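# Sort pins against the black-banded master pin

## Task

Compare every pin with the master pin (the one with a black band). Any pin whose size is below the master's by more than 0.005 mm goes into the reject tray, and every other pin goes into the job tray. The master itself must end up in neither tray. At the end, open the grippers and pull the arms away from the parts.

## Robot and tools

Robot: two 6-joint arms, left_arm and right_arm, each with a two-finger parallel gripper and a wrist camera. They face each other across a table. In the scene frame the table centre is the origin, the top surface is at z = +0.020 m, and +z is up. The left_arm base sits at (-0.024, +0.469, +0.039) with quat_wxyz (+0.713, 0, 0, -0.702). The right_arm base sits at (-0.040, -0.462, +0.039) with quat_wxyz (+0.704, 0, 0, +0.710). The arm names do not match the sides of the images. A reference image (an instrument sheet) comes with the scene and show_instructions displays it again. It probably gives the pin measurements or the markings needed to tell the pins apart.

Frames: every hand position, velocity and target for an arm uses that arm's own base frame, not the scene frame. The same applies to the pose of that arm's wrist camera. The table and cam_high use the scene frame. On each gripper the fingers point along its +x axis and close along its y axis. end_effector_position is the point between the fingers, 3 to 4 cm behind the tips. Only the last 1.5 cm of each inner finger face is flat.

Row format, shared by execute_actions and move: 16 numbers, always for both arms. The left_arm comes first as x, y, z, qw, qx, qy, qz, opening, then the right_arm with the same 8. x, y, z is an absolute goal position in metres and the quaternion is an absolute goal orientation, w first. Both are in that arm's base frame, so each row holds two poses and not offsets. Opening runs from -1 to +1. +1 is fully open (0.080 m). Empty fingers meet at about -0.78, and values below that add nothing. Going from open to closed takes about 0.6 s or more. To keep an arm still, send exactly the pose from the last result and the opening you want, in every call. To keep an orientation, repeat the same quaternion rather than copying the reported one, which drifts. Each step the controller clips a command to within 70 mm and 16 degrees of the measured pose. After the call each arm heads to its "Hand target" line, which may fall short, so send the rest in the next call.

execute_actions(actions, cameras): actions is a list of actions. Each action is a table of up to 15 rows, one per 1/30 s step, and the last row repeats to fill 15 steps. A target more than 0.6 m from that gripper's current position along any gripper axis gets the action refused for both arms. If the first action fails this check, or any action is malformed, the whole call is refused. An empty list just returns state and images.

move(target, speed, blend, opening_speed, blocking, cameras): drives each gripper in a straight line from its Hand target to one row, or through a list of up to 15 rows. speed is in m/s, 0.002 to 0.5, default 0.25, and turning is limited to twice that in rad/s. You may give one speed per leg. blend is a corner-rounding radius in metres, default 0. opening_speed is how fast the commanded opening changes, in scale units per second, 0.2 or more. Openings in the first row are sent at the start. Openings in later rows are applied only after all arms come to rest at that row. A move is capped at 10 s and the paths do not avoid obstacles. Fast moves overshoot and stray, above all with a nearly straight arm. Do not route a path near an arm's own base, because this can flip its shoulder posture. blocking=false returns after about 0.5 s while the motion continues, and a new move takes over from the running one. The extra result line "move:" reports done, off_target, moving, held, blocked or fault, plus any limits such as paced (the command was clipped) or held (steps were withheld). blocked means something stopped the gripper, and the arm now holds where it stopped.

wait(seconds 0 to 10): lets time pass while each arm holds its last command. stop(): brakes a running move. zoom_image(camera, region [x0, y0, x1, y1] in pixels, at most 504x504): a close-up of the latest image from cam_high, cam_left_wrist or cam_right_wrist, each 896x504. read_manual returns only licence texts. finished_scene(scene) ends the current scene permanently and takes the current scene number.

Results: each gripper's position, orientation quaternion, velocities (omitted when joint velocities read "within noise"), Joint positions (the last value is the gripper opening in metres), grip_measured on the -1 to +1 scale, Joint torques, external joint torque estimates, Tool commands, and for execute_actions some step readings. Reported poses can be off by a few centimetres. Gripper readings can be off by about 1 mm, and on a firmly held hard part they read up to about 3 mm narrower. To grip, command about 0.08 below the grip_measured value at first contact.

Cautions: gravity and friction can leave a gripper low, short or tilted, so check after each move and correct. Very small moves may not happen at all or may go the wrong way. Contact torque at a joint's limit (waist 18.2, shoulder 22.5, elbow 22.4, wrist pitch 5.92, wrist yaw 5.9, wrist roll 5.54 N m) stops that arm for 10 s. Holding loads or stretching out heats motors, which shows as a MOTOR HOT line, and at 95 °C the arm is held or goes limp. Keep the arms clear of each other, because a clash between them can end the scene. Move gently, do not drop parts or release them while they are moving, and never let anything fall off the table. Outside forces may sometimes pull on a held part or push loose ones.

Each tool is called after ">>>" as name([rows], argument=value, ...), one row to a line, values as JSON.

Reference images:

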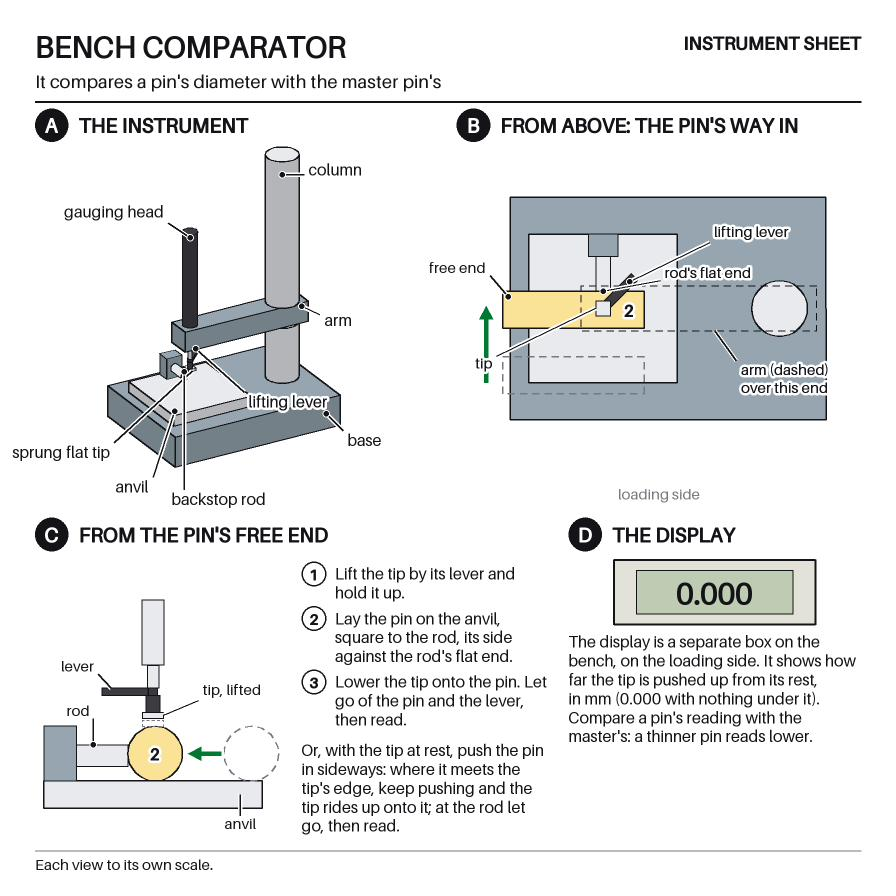

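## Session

>>> execute_actions(actions=[])

>>> zoom_image(camera="cam_high", region=[240, 150, 660, 480])

Scene clock: 0.00 s.
left_arm: end_effector_position=(+0.3662, +0.0862, +0.3039) grip_measured=+0.994 end_effector_quat_wxyz=(+0.942, -0.072, +0.313, -0.094) | right_arm: end_effector_position=(+0.3009, +0.1450, +0.2597) grip_measured=+1.000 end_effector_quat_wxyz=(+0.956, +0.214, +0.190, -0.066)
Joint positions: left_arm=[0.449 1.434 1.483 -0.804 0.572 0.232 0.08] | right_arm=[0.75 1.151 0.948 -0.344 0.719 0.813 0.08]
Joint velocities: within noise
Joint torques (N m): no reading
External joint torques (N m): no reading
Heat: left arm: hottest wrist pitch 34 °C (+0.0 °C/min); right arm: hottest wrist pitch 29 °C (+0.0 °C/min).
Hand target: left_arm +0.3662, +0.0861, +0.3053; +0.943, -0.071, +0.311, -0.094 | right_arm +0.3008, +0.1449, +0.2605; +0.956, +0.215, +0.189, -0.065
Tool commands: left_gripper/opening=+0.99424 right_gripper/opening=+1.0

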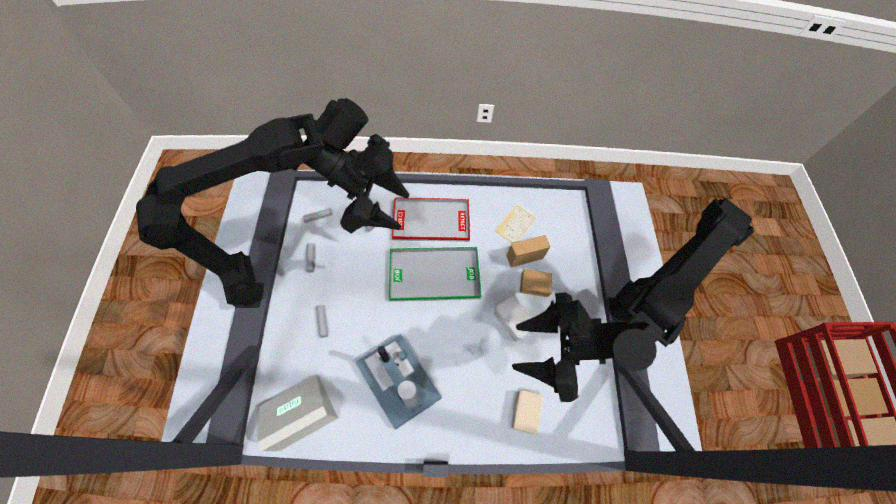

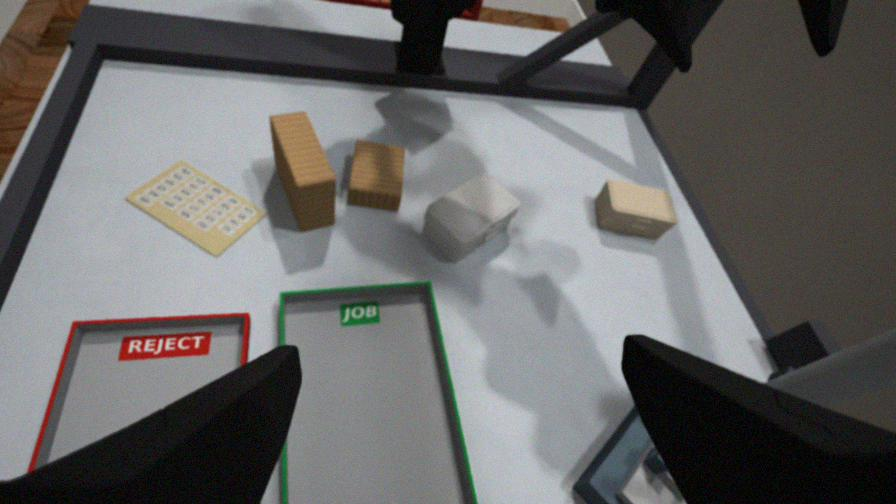

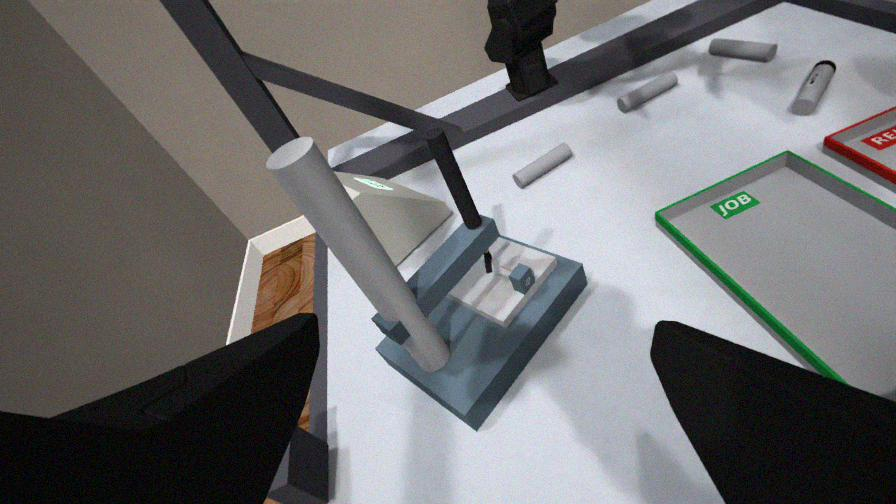

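Scaled by 1.200 from the camera's 896x504 image, which has a finer 1280x720 frame.

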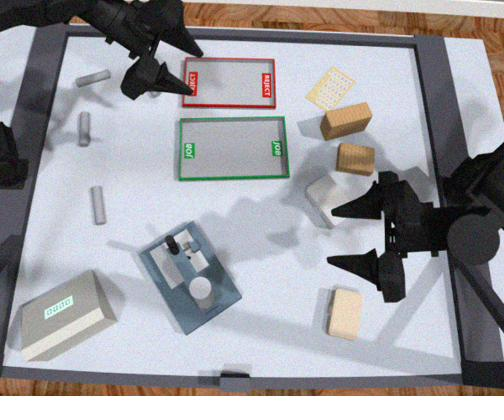

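>>> move(target=[0.28, 0.11, 0.27, 0.7493, -0.1336, 0.6287, 0.1593, 0.1, 0.2, 0, 0.25, 0.766, 0, 0.643, 0, 0.1])

Scene clock: 34.53 s.
left_arm: end_effector_position=(+0.2825, +0.1114, +0.2707) grip_measured=+0.102 end_effector_quat_wxyz=(+0.771, -0.130, +0.602, +0.162) | right_arm: end_effector_position=(+0.1998, +0.0003, +0.2480) grip_measured=+0.103 end_effector_quat_wxyz=(+0.777, +0.000, +0.629, -0.001)
Joint positions: left_arm=[0.373 1.596 1.829 -1.561 -0.005 -0.045 0.04] | right_arm=[0.003 1.214 1.427 -1.575 0.002 0.006 0.04]
Joint velocities: within noise
Joint torques (N m): left_arm=[-0.33 -6.07 4.66 0.59 -0.19 -0.12] | right_arm=[-0.36 -3 6.05 0.32 -0.09 -0.15]
External joint torques (N m): left_arm=[-0.31 -0.46 -0.73 -0.13 -0.18 -0.12] | right_arm=[-0.33 -0.2 0.61 -0.36 -0.09 -0.15]
Heat: left arm: hottest wrist pitch 39 °C (+8.7 °C/min); right arm: hottest wrist pitch 33 °C (+6.9 °C/min).
Hand target: left_arm +0.2800, +0.1099, +0.2695; +0.769, -0.129, +0.605, +0.162 | right_arm +0.2003, +0.0000, +0.2495; +0.778, +0.000, +0.628, +0.000
Off the commanded pose: left_arm 0.003 m, 4 deg | right_arm 0.002 m, 2 deg.
joint sent to its limit (left arm) — joint 4 (wrist pitch), lower limit. The joint targets are off in orientation, not in position.
joint sent to its limit (right arm) — joint 4 (wrist pitch), lower limit. The joint targets still meet the commanded pose.
move: off_target (left_arm)

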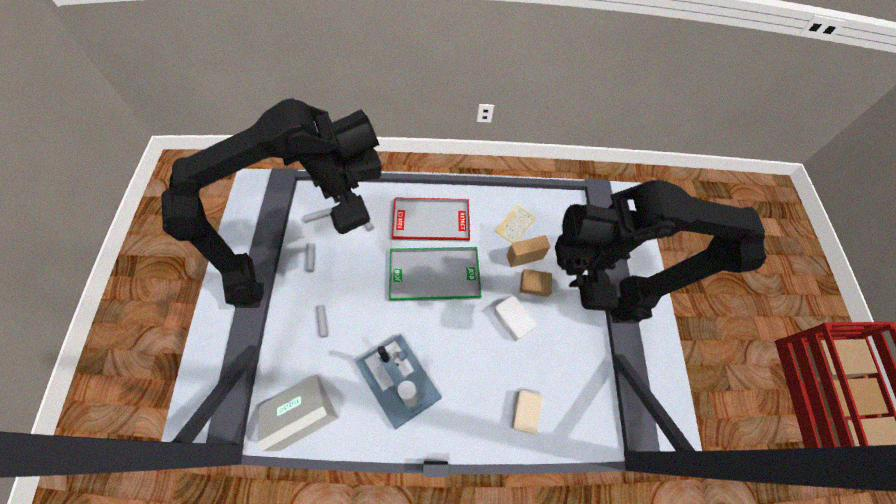

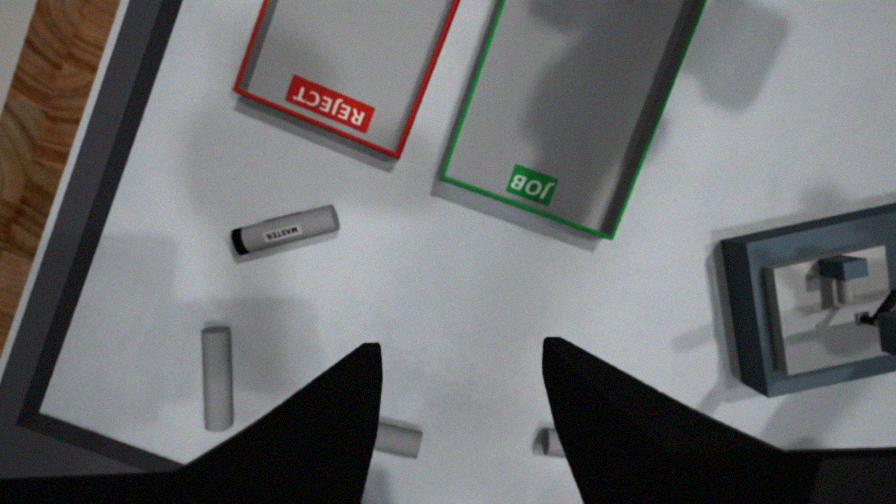

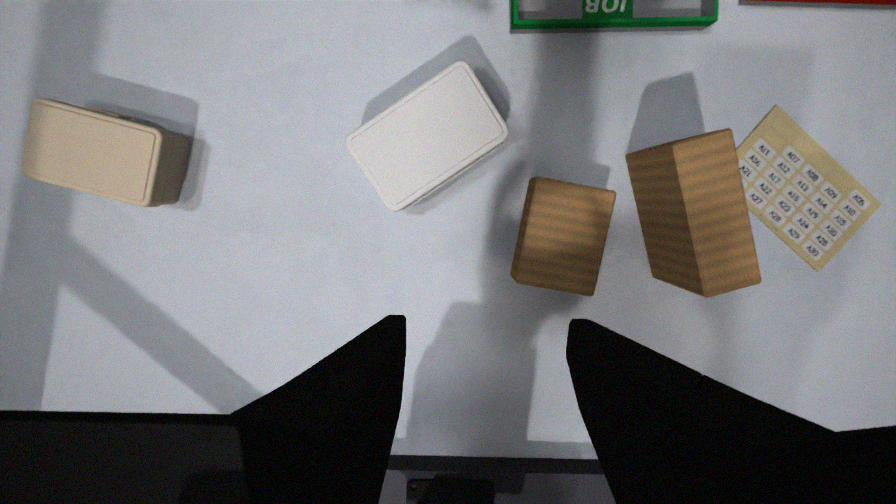

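>>> move(target=[0.2, 0.05, 0.22, 0.7071, 0, 0.7071, 0, 0.1, 0.2003, 0, 0.2495, 0.778, 0, 0.628, 0, 0.1])

Scene clock: 110.70 s.
left_arm: end_effector_position=(+0.2030, +0.0514, +0.2208) grip_measured=+0.102 end_effector_quat_wxyz=(+0.738, +0.006, +0.675, +0.010) | right_arm: end_effector_position=(+0.1997, +0.0003, +0.2480) grip_measured=+0.103 end_effector_quat_wxyz=(+0.777, +0.000, +0.629, -0.001)
Joint positions: left_arm=[0.248 1.303 1.386 -1.562 0 0.242 0.04] | right_arm=[0.003 1.214 1.427 -1.575 0.002 0.005 0.04]
Joint velocities: within noise
Joint torques (N m): left_arm=[-0.3 -4.29 4.72 0.39 -0.04 0.06] | right_arm=[-0.34 -2.98 6.1 0.31 -0.1 -0.14]
External joint torques (N m): left_arm=[-0.3 -0.81 -0.74 -0.1 -0.05 0.06] | right_arm=[-0.32 -0.19 0.68 -0.36 -0.1 -0.14]
Heat: left arm: hottest wrist pitch 35 °C (-2.0 °C/min); right arm: hottest elbow 34 °C (+3.0 °C/min).
Hand target: left_arm +0.2003, +0.0501, +0.2193; +0.736, +0.007, +0.676, +0.008 | right_arm +0.2003, +0.0000, +0.2495; +0.778, +0.000, +0.628, +0.000
Off the commanded pose: left_arm 0.003 m, 5 deg | right_arm 0.002 m, 0 deg.
joint sent to its limit (left arm) — joint 4 (wrist pitch), lower limit. The joint targets are off in orientation, not in position.
joint sent to its limit (right arm) — joint 4 (wrist pitch), lower limit. The joint targets still meet the commanded pose.
move: off_target (left_arm)

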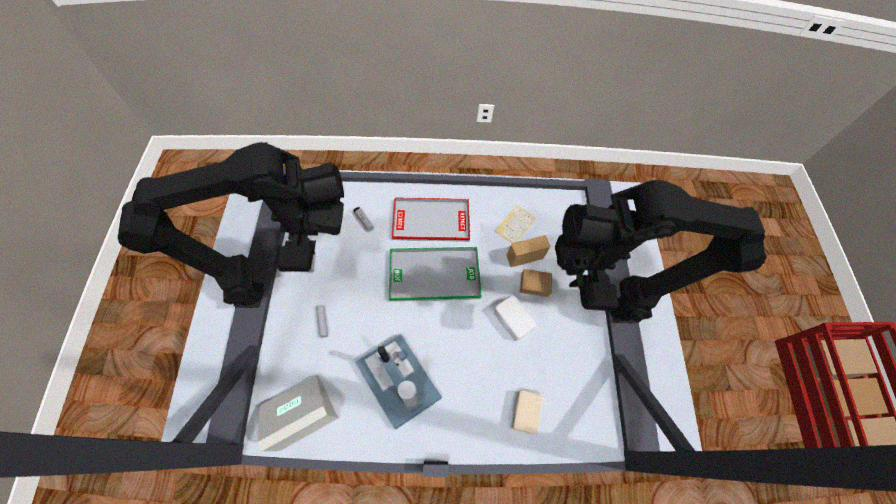

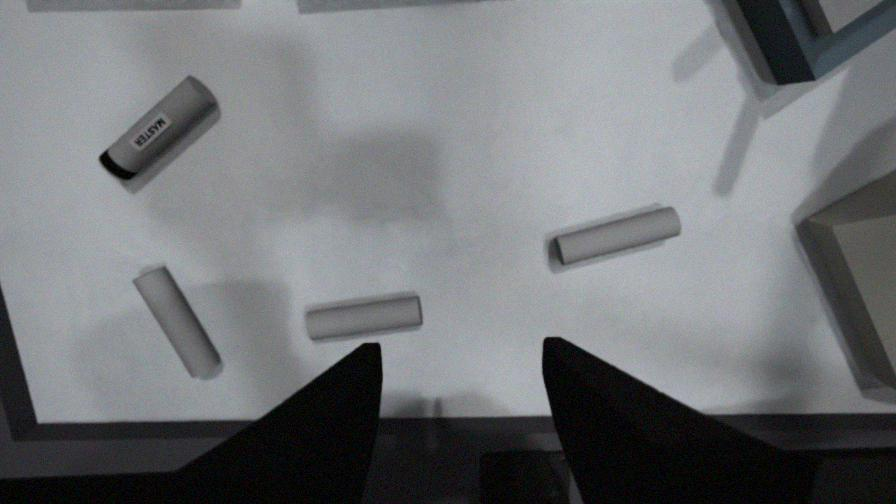

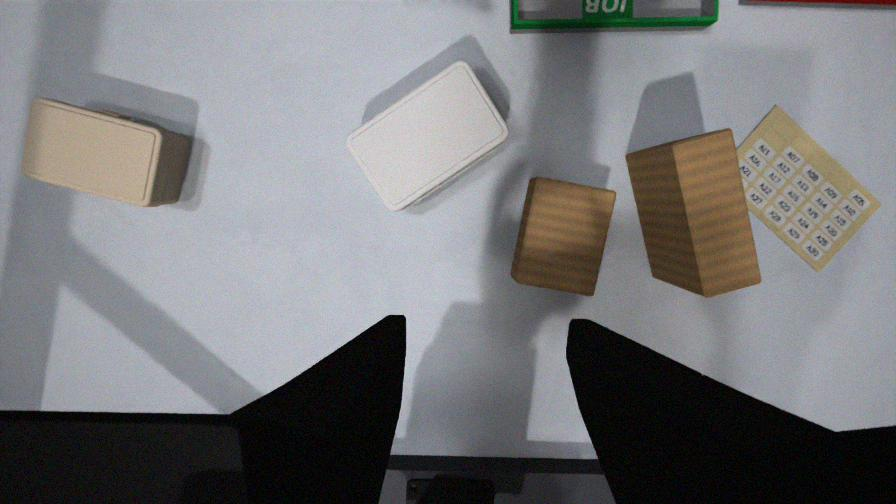

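>>> move([
  [0.24, 0.20, 0.16, 0.4664, -0.51, 0.6078, 0.3913, 0.1, 0.2003, 0, 0.2495, 0.778, 0, 0.628, 0, 0.1],
  [0.242, 0.273, 0.08, 0.2716, -0.71, 0.354, 0.5448, 0.1, 0.2003, 0, 0.2495, 0.778, 0, 0.628, 0, 0.1],
], blend=[0.03, 0], cameras=["cam_high", "cam_left_wrist"])

Scene clock: 141.53 s.
left_arm: end_effector_position=(+0.2439, +0.2750, +0.0869) grip_measured=+0.102 end_effector_quat_wxyz=(-0.282, +0.709, -0.349, -0.544) | right_arm: end_effector_position=(+0.1997, +0.0003, +0.2480) grip_measured=+0.103 end_effector_quat_wxyz=(+0.777, +0.000, +0.629, -0.001)
Joint positions: left_arm=[0.945 1.999 1.586 -1.215 0.246 -1.256 0.04] | right_arm=[0.003 1.214 1.427 -1.575 0.002 0.005 0.04]
Joint velocities: within noise
Joint torques (N m): left_arm=[0.22 -6.5 4.56 0.27 0.19 -0.13] | right_arm=[-0.29 -3.02 6.09 0.32 -0.1 -0.16]
External joint torques (N m): left_arm=[0.17 2.02 -0.81 0.09 0.09 -0.12] | right_arm=[-0.27 -0.21 0.64 -0.36 -0.1 -0.16]
Heat: left arm: hottest wrist pitch 35 °C (-1.0 °C/min); right arm: hottest elbow 34 °C (+1.0 °C/min).
Hand target: left_arm +0.2420, +0.2729, +0.0801; -0.272, +0.710, -0.354, -0.545 | right_arm +0.2003, +0.0000, +0.2495; +0.778, +0.000, +0.628, +0.000
Off the commanded pose: left_arm 0.007 m, 1 deg | right_arm 0.002 m, 0 deg.
joint sent to its limit (right arm) — joint 4 (wrist pitch), lower limit. The joint targets still meet the commanded pose.
move: done
Images, in order (width x height): cam_high 896x504, cam_left_wrist 896x504.

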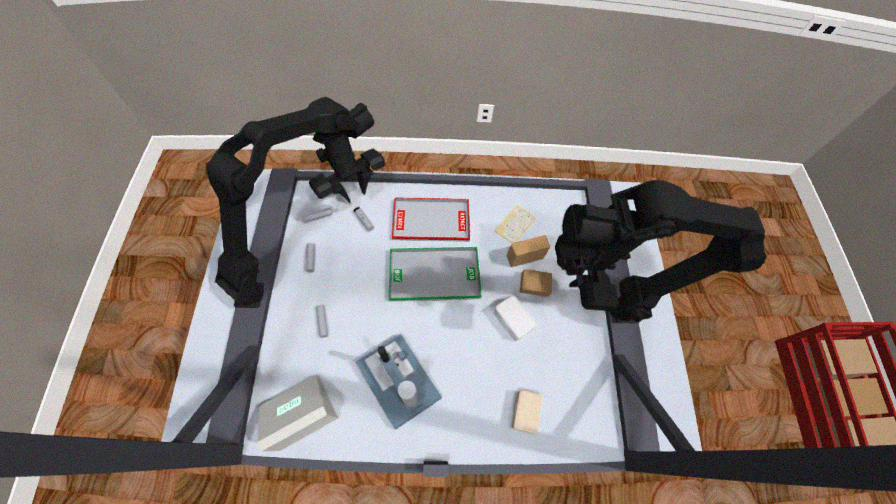

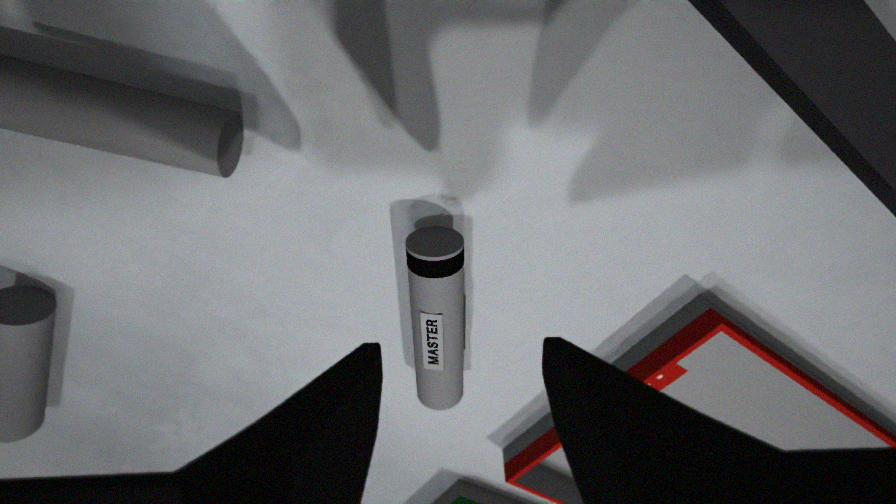

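>>> move([
  [0.2454, 0.2568, 0.045, 0.2582, -0.7185, 0.3366, 0.5513, 0.1, 0.2003, 0, 0.2495, 0.778, 0, 0.628, 0, 0.1],
], cameras=["cam_left_wrist"], speed=0.12)

Scene clock: 163.63 s.
left_arm: end_effector_position=(+0.2461, +0.2600, +0.0462) grip_measured=+0.102 end_effector_quat_wxyz=(-0.261, +0.718, -0.335, -0.552) | right_arm: end_effector_position=(+0.1997, +0.0003, +0.2480) grip_measured=+0.103 end_effector_quat_wxyz=(+0.777, +0.000, +0.629, -0.001)
Joint positions: left_arm=[0.918 1.999 1.418 -1.043 0.252 -1.34 0.04] | right_arm=[0.003 1.214 1.427 -1.575 0.002 0.005 0.04]
Joint velocities: within noise
Joint torques (N m): left_arm=[-0.22 -8.04 4.32 0.29 0.19 -0.1] | right_arm=[-0.37 -3 6.06 0.31 -0.09 -0.14]
External joint torques (N m): left_arm=[-0.17 0.34 -0.93 0.07 0.08 -0.1] | right_arm=[-0.37 -0.2 0.62 -0.36 -0.08 -0.14]
Heat: left arm: hottest wrist pitch 34 °C (-1.0 °C/min); right arm: hottest elbow 34 °C (+0.0 °C/min).
Hand target: left_arm +0.2455, +0.2568, +0.0450; -0.258, +0.718, -0.337, -0.551 | right_arm +0.2003, +0.0000, +0.2495; +0.778, +0.000, +0.628, +0.000
Off the commanded pose: left_arm 0.004 m, 0 deg | right_arm 0.002 m, 0 deg.
joint sent to its limit (right arm) — joint 4 (wrist pitch), lower limit. The joint targets still meet the commanded pose.
move: done
Images, in order (width x height): cam_left_wrist 896x504.

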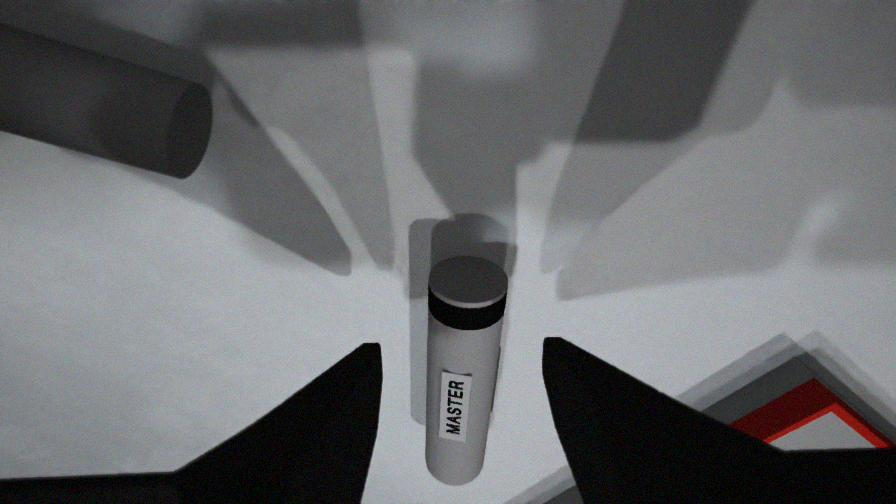

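>>> move([
  [0.2485, 0.2553, 0.020, 0.2582, -0.7185, 0.3366, 0.5513, 0.1, 0.2003, 0, 0.2495, 0.778, 0, 0.628, 0, 0.1],
], cameras=["cam_left_wrist"], speed=0.06)

Scene clock: 178.17 s.
left_arm: end_effector_position=(+0.2498, +0.2596, +0.0265) grip_measured=+0.102 end_effector_quat_wxyz=(-0.267, +0.719, -0.330, -0.551) | right_arm: end_effector_position=(+0.1997, +0.0003, +0.2480) grip_measured=+0.103 end_effector_quat_wxyz=(+0.777, +0.000, +0.629, -0.001)
Joint positions: left_arm=[0.909 2.021 1.367 -0.952 0.252 -1.35 0.04] | right_arm=[0.003 1.214 1.427 -1.575 0.002 0.005 0.04]
Joint velocities: within noise
Joint torques (N m): left_arm=[-0.3 -6.26 4.28 0.31 0.19 -0.12] | right_arm=[-0.3 -2.95 6.09 0.31 -0.09 -0.14]
External joint torques (N m): left_arm=[-0.3 2.06 -0.82 0.07 0.08 -0.12] | right_arm=[-0.29 -0.09 0.65 -0.35 -0.09 -0.14]
Heat: left arm: hottest wrist pitch 34 °C (-1.0 °C/min); right arm: hottest elbow 35 °C (+1.0 °C/min).
Hand target: left_arm +0.2485, +0.2553, +0.0201; -0.258, +0.718, -0.337, -0.551 | right_arm +0.2003, +0.0000, +0.2495; +0.778, +0.000, +0.628, +0.000
Off the commanded pose: left_arm 0.008 m, 1 deg | right_arm 0.002 m, 0 deg.
joint sent to its limit (right arm) — joint 4 (wrist pitch), lower limit. The joint targets still meet the commanded pose.
move: done
Images, in order (width x height): cam_left_wrist 896x504.

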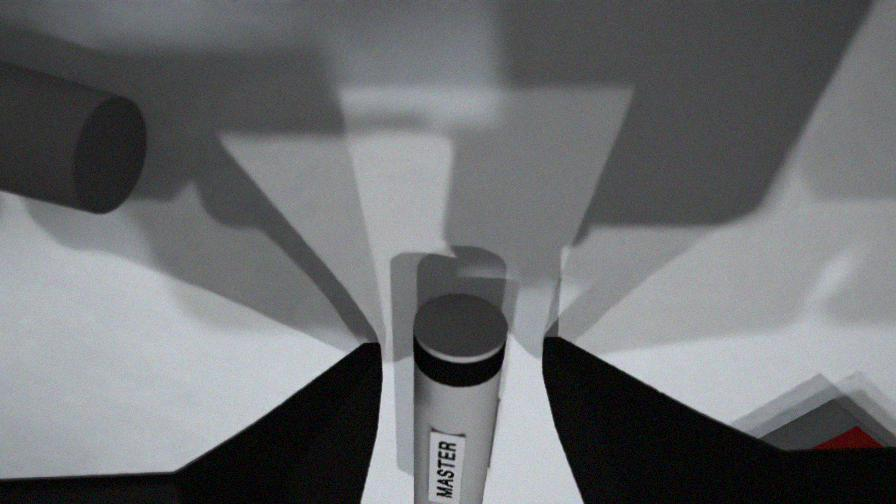

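>>> move([
  [0.2483, 0.2553, 0.0155, 0.2582, -0.7185, 0.3366, 0.5513, 0.1, 0.2003, 0, 0.2495, 0.778, 0, 0.628, 0, 0.1],
], cameras=["cam_left_wrist"], speed=0.04)

Scene clock: 187.07 s.
left_arm: end_effector_position=(+0.2498, +0.2595, +0.0251) grip_measured=+0.102 end_effector_quat_wxyz=(-0.268, +0.719, -0.329, -0.550) | right_arm: end_effector_position=(+0.1997, +0.0003, +0.2480) grip_measured=+0.103 end_effector_quat_wxyz=(+0.777, +0.000, +0.629, -0.001)
Joint positions: left_arm=[0.909 2.021 1.36 -0.943 0.253 -1.35 0.04] | right_arm=[0.003 1.214 1.427 -1.575 0.002 0.005 0.04]
Joint velocities: within noise
Joint torques (N m): left_arm=[-0.24 -5.57 3.8 0.8 0.18 -0.11] | right_arm=[-0.27 -2.98 6.05 0.32 -0.11 -0.14]
External joint torques (N m): left_arm=[-0.24 2.72 -1.26 0.56 0.07 -0.11] | right_arm=[-0.28 -0.15 0.6 -0.36 -0.11 -0.14]
Heat: left arm: hottest wrist pitch 34 °C (-1.0 °C/min); right arm: hottest elbow 35 °C (+1.0 °C/min).
Hand target: left_arm +0.2482, +0.2552, +0.0157; -0.258, +0.718, -0.337, -0.551 | right_arm +0.2003, +0.0000, +0.2495; +0.778, +0.000, +0.628, +0.000
Off the commanded pose: left_arm 0.011 m, 1 deg | right_arm 0.002 m, 0 deg.
joint sent to its limit (right arm) — joint 4 (wrist pitch), lower limit. The joint targets still meet the commanded pose.
move: off_target (left_arm)
Images, in order (width x height): cam_left_wrist 896x504.

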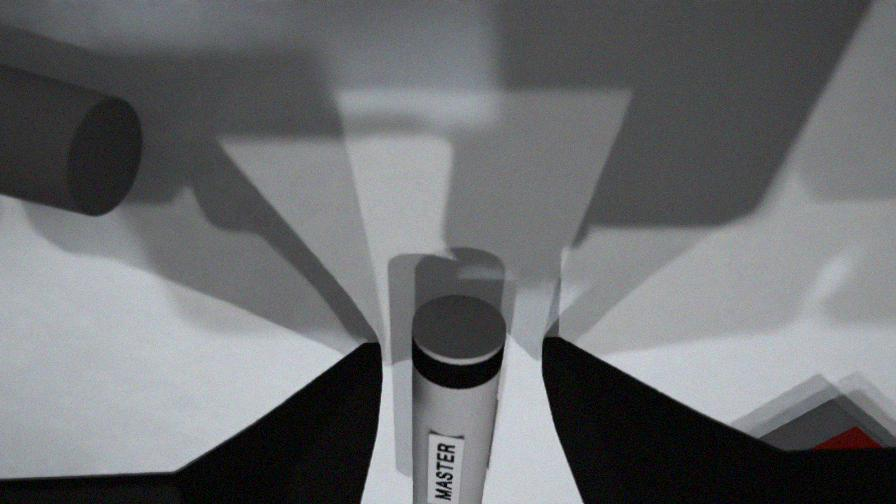

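>>> move([
  [0.2483, 0.2553, 0.0193, 0.2582, -0.7185, 0.3366, 0.5513, 0.1, 0.2003, 0, 0.2495, 0.778, 0, 0.628, 0, 0.1],
  [0.2483, 0.2553, 0.0193, 0.2582, -0.7185, 0.3366, 0.5513, -0.43, 0.2003, 0, 0.2495, 0.778, 0, 0.628, 0, 0.1],
  [0.2483, 0.2553, 0.09, 0.2582, -0.7185, 0.3366, 0.5513, -0.43, 0.2003, 0, 0.2495, 0.778, 0, 0.628, 0, 0.1],
  [0.27, 0.08, 0.14, 0.2811, -0.7037, 0.3663, 0.5400, -0.43, 0.2003, 0, 0.2495, 0.778, 0, 0.628, 0, 0.1],
  [0.235, -0.10, 0.15, 0.2811, -0.7037, 0.3663, 0.5400, -0.43, 0.2003, 0, 0.2495, 0.778, 0, 0.628, 0, 0.1],
], cameras=["cam_high","cam_left_wrist"], speed=[0.06,0.1,0.12,0.25,0.25], blend=[0,0,0.02,0.04,0], opening_speed=1.5)

Scene clock: 208.33 s.
left_arm: end_effector_position=(+0.2352, -0.0994, +0.1482) grip_measured=-0.394 end_effector_quat_wxyz=(-0.280, +0.701, -0.367, -0.544) | right_arm: end_effector_position=(+0.1997, +0.0003, +0.2480) grip_measured=+0.103 end_effector_quat_wxyz=(+0.777, +0.000, +0.629, -0.001)
Joint positions: left_arm=[-0.307 1.339 1.098 -1.131 0.158 -2.505 0.017] | right_arm=[0.003 1.214 1.427 -1.575 0.002 0.005 0.04]
Joint velocities: within noise
Joint torques (N m): left_arm=[-0.37 -4.77 6.36 0.79 0 -0.14] | right_arm=[-0.34 -2.96 6.12 0.31 -0.1 -0.15]
External joint torques (N m): left_arm=[-0.39 -0.65 0.52 0.22 -0.07 -0.14] | right_arm=[-0.33 -0.17 0.67 -0.38 -0.1 -0.15]
Heat: left arm: hottest wrist pitch 35 °C (+0.0 °C/min); right arm: hottest elbow 35 °C (+1.0 °C/min).
Hand target: left_arm +0.2350, -0.1000, +0.1500; -0.281, +0.704, -0.366, -0.540 | right_arm +0.2003, +0.0000, +0.2495; +0.778, +0.000, +0.628, +0.000
Off the commanded pose: left_arm 0.002 m, 1 deg | right_arm 0.002 m, 0 deg.
joint sent to its limit (right arm) — joint 4 (wrist pitch), lower limit. The joint targets still meet the commanded pose.
move: done
Images, in order (width x height): cam_high 896x504, cam_left_wrist 896x504.

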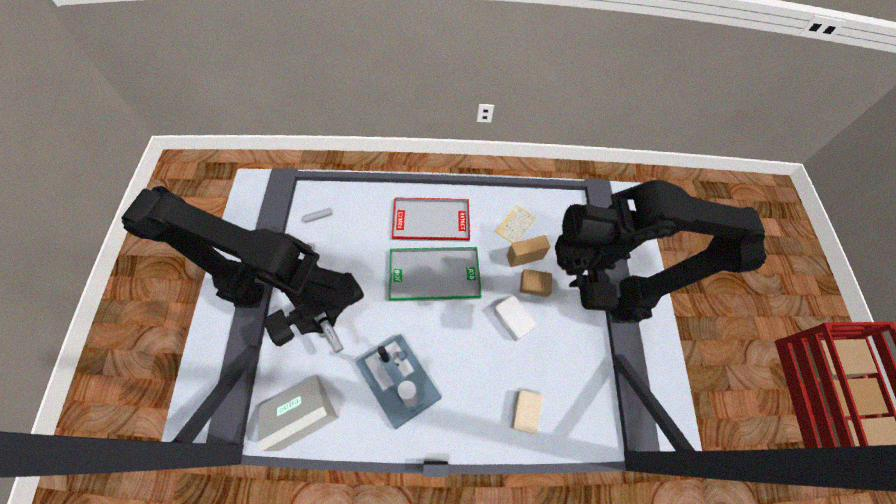

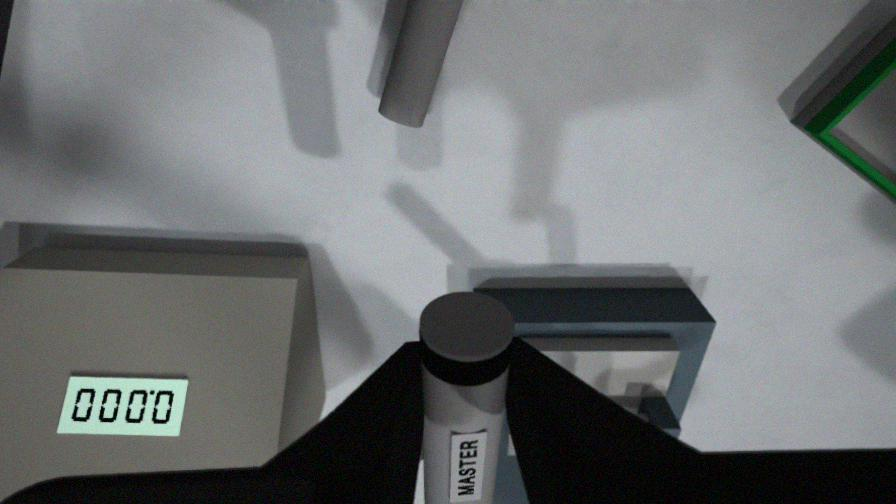

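>>> move([
  [0.303, -0.147, 0.10, 0.2811, -0.7037, 0.3663, 0.5400, -0.48, 0.2003, 0, 0.2495, 0.778, 0, 0.628, 0, 0.1],
], cameras=["cam_high","cam_left_wrist"], speed=[0.15])

>>> zoom_image(camera="cam_high", region=[320, 310, 470, 450])

Scene clock: 252.10 s.
left_arm: end_effector_position=(+0.2974, -0.1438, +0.0959) grip_measured=-0.394 end_effector_quat_wxyz=(-0.280, +0.698, -0.367, -0.547) | right_arm: end_effector_position=(+0.1997, +0.0003, +0.2480) grip_measured=+0.103 end_effector_quat_wxyz=(+0.777, +0.000, +0.629, -0.001)
Joint positions: left_arm=[-0.386 1.648 1.174 -0.892 0.141 -2.584 0.017] | right_arm=[0.003 1.214 1.427 -1.575 0.002 0.005 0.04]
Joint velocities: within noise
Joint torques (N m): left_arm=[-0.3 -5.13 8.87 0.79 -0.02 -0.11] | right_arm=[-0.31 -2.95 6.06 0.32 -0.08 -0.15]
External joint torques (N m): left_arm=[-0.3 1.15 3.16 0.21 -0.08 -0.11] | right_arm=[-0.31 -0.16 0.61 -0.37 -0.08 -0.15]
Heat: left arm: hottest wrist pitch 35 °C (+1.0 °C/min); right arm: hottest elbow 35 °C (+0.0 °C/min).
Hand target: left_arm +0.3029, -0.1469, +0.1000; -0.281, +0.704, -0.366, -0.540 | right_arm +0.2003, +0.0000, +0.2495; +0.778, +0.000, +0.628, +0.000
Off the commanded pose: left_arm 0.008 m, 1 deg | right_arm 0.002 m, 0 deg.
joint sent to its limit (right arm) — joint 4 (wrist pitch), lower limit. The joint targets still meet the commanded pose.
move: done
Images, in order (width x height): cam_high 896x504, cam_left_wrist 896x504.

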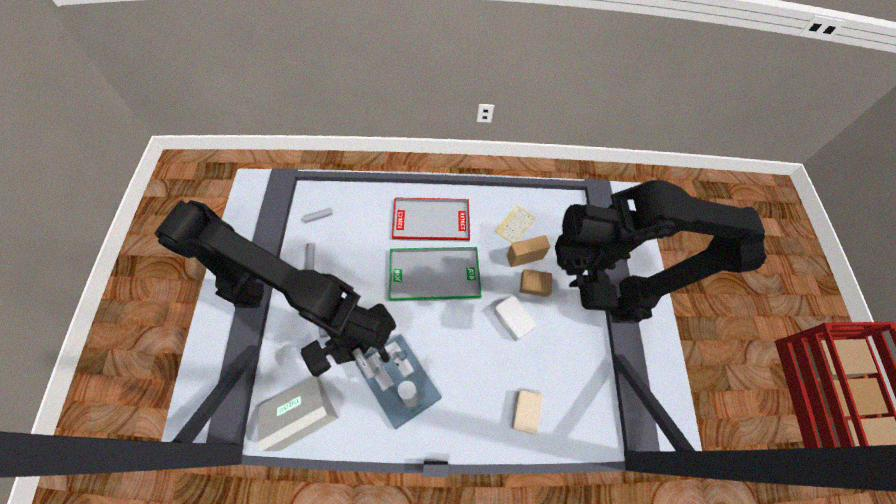

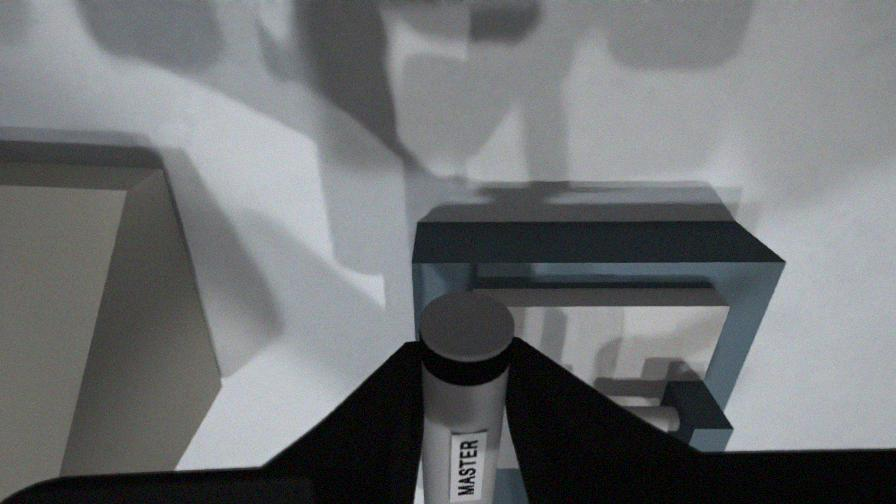

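Scaled by 3.360 from the camera's 896x504 image, which has a finer 1280x720 frame.

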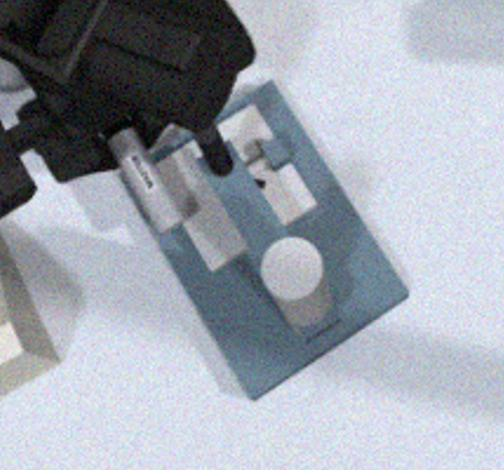

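>>> move([
  [0.3115, -0.1412, 0.09, 0.2811, -0.7037, 0.3663, 0.5400, -0.48, 0.2003, 0, 0.2495, 0.778, 0, 0.628, 0, 0.1],
  [0.3115, -0.1412, 0.068, 0.2811, -0.7037, 0.3663, 0.5400, -0.48, 0.2003, 0, 0.2495, 0.778, 0, 0.628, 0, 0.1],
], cameras=["cam_left_wrist"], speed=[0.1, 0.06])

Scene clock: 269.57 s.
left_arm: end_effector_position=(+0.3128, -0.1418, +0.0715) grip_measured=-0.394 end_effector_quat_wxyz=(-0.283, +0.706, -0.364, -0.537) | right_arm: end_effector_position=(+0.1997, +0.0003, +0.2480) grip_measured=+0.103 end_effector_quat_wxyz=(+0.777, +0.000, +0.629, -0.001)
Joint positions: left_arm=[-0.364 1.707 1.134 -0.772 0.141 -2.562 0.017] | right_arm=[0.003 1.214 1.427 -1.575 0.002 0.005 0.04]
Joint velocities: within noise
Joint torques (N m): left_arm=[0.19 -5.39 5.37 0.82 0.21 0.05] | right_arm=[-0.28 -2.97 6.06 0.3 -0.08 -0.16]
External joint torques (N m): left_arm=[0.24 1.21 -0.22 0.22 0.13 0.05] | right_arm=[-0.27 -0.21 0.64 -0.38 -0.09 -0.16]
Heat: left arm: hottest wrist pitch 36 °C (+1.0 °C/min); right arm: hottest elbow 35 °C (+0.0 °C/min).
Hand target: left_arm +0.3115, -0.1412, +0.0681; -0.281, +0.704, -0.366, -0.540 | right_arm +0.2003, +0.0000, +0.2495; +0.778, +0.000, +0.628, +0.000
Off the commanded pose: left_arm 0.004 m, 1 deg | right_arm 0.002 m, 0 deg.
joint sent to its limit (right arm) — joint 4 (wrist pitch), lower limit. The joint targets still meet the commanded pose.
move: done
Images, in order (width x height): cam_left_wrist 896x504.

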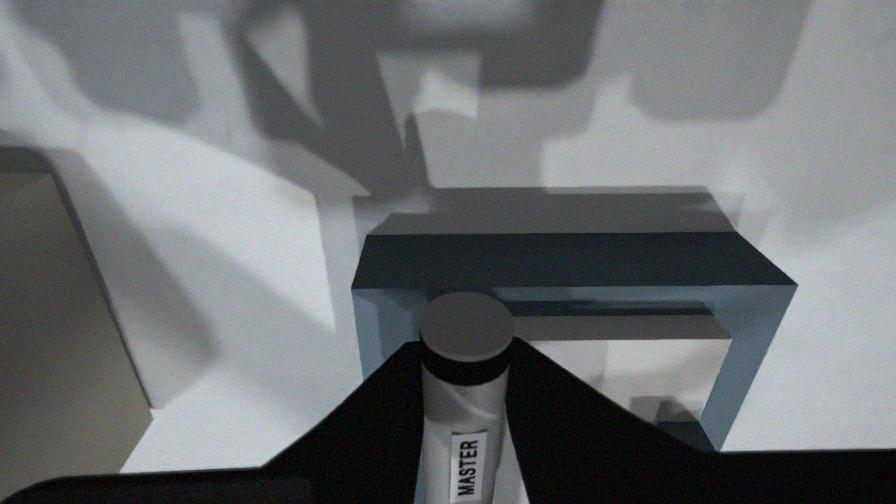

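>>> move([
  [0.3115, -0.1412, 0.0620, 0.2783, -0.7056, 0.3627, 0.5415, -0.48, 0.2003, 0, 0.2495, 0.778, 0, 0.628, 0, 0.1],
], cameras=["cam_left_wrist"], speed=[0.03])

>>> move([
  [0.3115, -0.1412, 0.0590, 0.2783, -0.7056, 0.3627, 0.5415, -0.48, 0.2003, 0, 0.2495, 0.778, 0, 0.628, 0, 0.1],
], cameras=["cam_left_wrist"], speed=[0.03])

Scene clock: 282.40 s.
left_arm: end_effector_position=(+0.3138, -0.1422, +0.0679) grip_measured=-0.394 end_effector_quat_wxyz=(-0.281, +0.710, -0.363, -0.535) | right_arm: end_effector_position=(+0.1997, +0.0003, +0.2480) grip_measured=+0.103 end_effector_quat_wxyz=(+0.777, +0.000, +0.629, -0.001)
Joint positions: left_arm=[-0.364 1.709 1.119 -0.746 0.141 -2.567 0.017] | right_arm=[0.003 1.214 1.427 -1.575 0.002 0.005 0.04]
Joint velocities: within noise
Joint torques (N m): left_arm=[0.11 -4.96 4.94 0.85 0.12 -0.15] | right_arm=[-0.33 -3.02 6.06 0.31 -0.09 -0.15]
External joint torques (N m): left_arm=[0.11 1.64 -0.6 0.25 0.06 -0.15] | right_arm=[-0.32 -0.27 0.63 -0.38 -0.09 -0.15]
Heat: left arm: hottest wrist pitch 36 °C (+1.0 °C/min); right arm: hottest elbow 36 °C (+1.0 °C/min).
Hand target: left_arm +0.3114, -0.1412, +0.0620; -0.278, +0.705, -0.363, -0.542 | right_arm +0.2003, +0.0000, +0.2495; +0.778, +0.000, +0.628, +0.000
Off the commanded pose: left_arm 0.006 m, 1 deg | right_arm 0.002 m, 0 deg.
joint sent to its limit (right arm) — joint 4 (wrist pitch), lower limit. The joint targets still meet the commanded pose.
move: done
Images, in order (width x height): cam_left_wrist 896x504.

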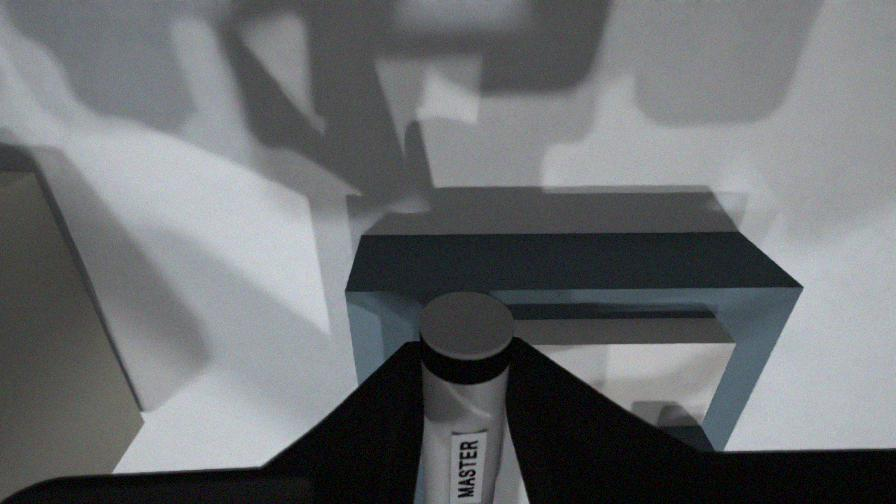

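Scene clock: 283.10 s.
left_arm: end_effector_position=(+0.3145, -0.1425, +0.0666) grip_measured=-0.394 end_effector_quat_wxyz=(-0.281, +0.711, -0.362, -0.533) | right_arm: end_effector_position=(+0.1997, +0.0003, +0.2480) grip_measured=+0.103 end_effector_quat_wxyz=(+0.777, +0.000, +0.629, -0.001)
Joint positions: left_arm=[-0.364 1.71 1.114 -0.734 0.141 -2.568 0.017] | right_arm=[0.003 1.214 1.427 -1.575 0.002 0.005 0.04]
Joint velocities: within noise
Joint torques (N m): left_arm=[0.12 -4.65 4.72 0.86 0.1 -0.14] | right_arm=[-0.35 -2.97 6.02 0.31 -0.08 -0.15]
External joint torques (N m): left_arm=[0.08 1.97 -0.87 0.22 0.04 -0.14] | right_arm=[-0.36 -0.23 0.59 -0.38 -0.08 -0.15]
Heat: left arm: hottest wrist pitch 36 °C (+1.0 °C/min); right arm: hottest elbow 36 °C (+1.0 °C/min).
Hand target: left_arm +0.3114, -0.1411, +0.0592; -0.278, +0.706, -0.363, -0.542 | right_arm +0.2003, +0.0000, +0.2495; +0.778, +0.000, +0.628, +0.000
Off the commanded pose: left_arm 0.008 m, 1 deg | right_arm 0.002 m, 0 deg.
joint sent to its limit (right arm) — joint 4 (wrist pitch), lower limit. The joint targets still meet the commanded pose.
move: done
Images, in order (width x height): cam_left_wrist 896x504.

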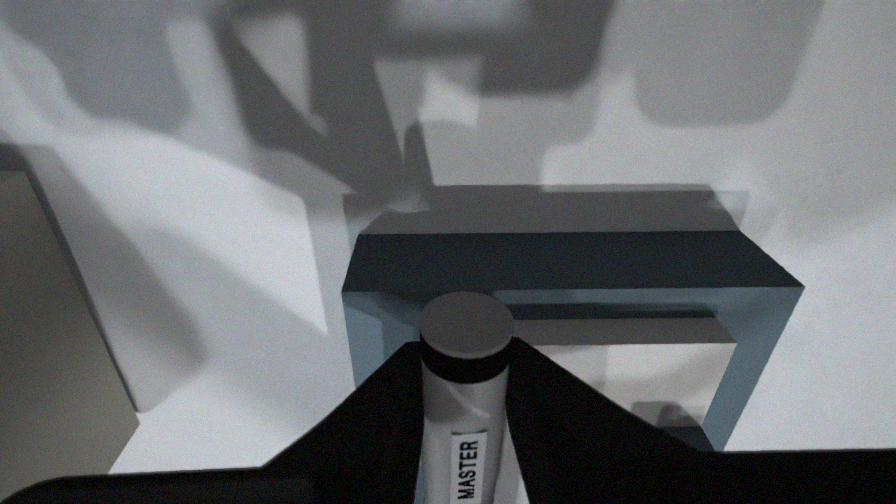

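>>> move([
  [0.3115, -0.1412, 0.0650, 0.2783, -0.7056, 0.3627, 0.5415, -0.48, 0.2003, 0, 0.2495, 0.778, 0, 0.628, 0, 0.1],
  [0.3350, -0.1235, 0.0650, 0.2783, -0.7056, 0.3627, 0.5415, -0.48, 0.2003, 0, 0.2495, 0.778, 0, 0.628, 0, 0.1],
], cameras=["cam_high","cam_left_wrist"], speed=[0.05])

>>> zoom_image(camera="cam_high", region=[320, 310, 470, 450])

>>> zoom_image(camera="cam_left_wrist", region=[400, 370, 600, 504])

speed must be one number or one for each of the 2 targets, got a list of 1; nothing of the call was run

This scene's latest camera images include none from cam_high. They are from: cam_left_wrist. cam_high's image comes with the result of a call that names it in "cameras".

Scaled by 2.520 from the camera's 896x504 image, which has a finer 1280x720 frame.

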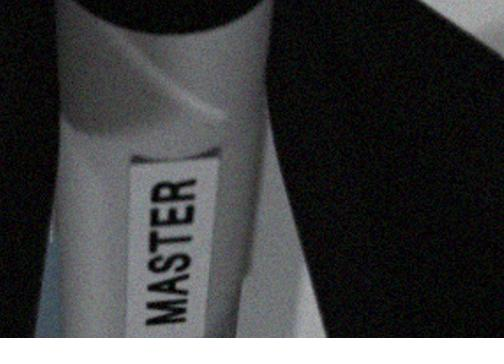

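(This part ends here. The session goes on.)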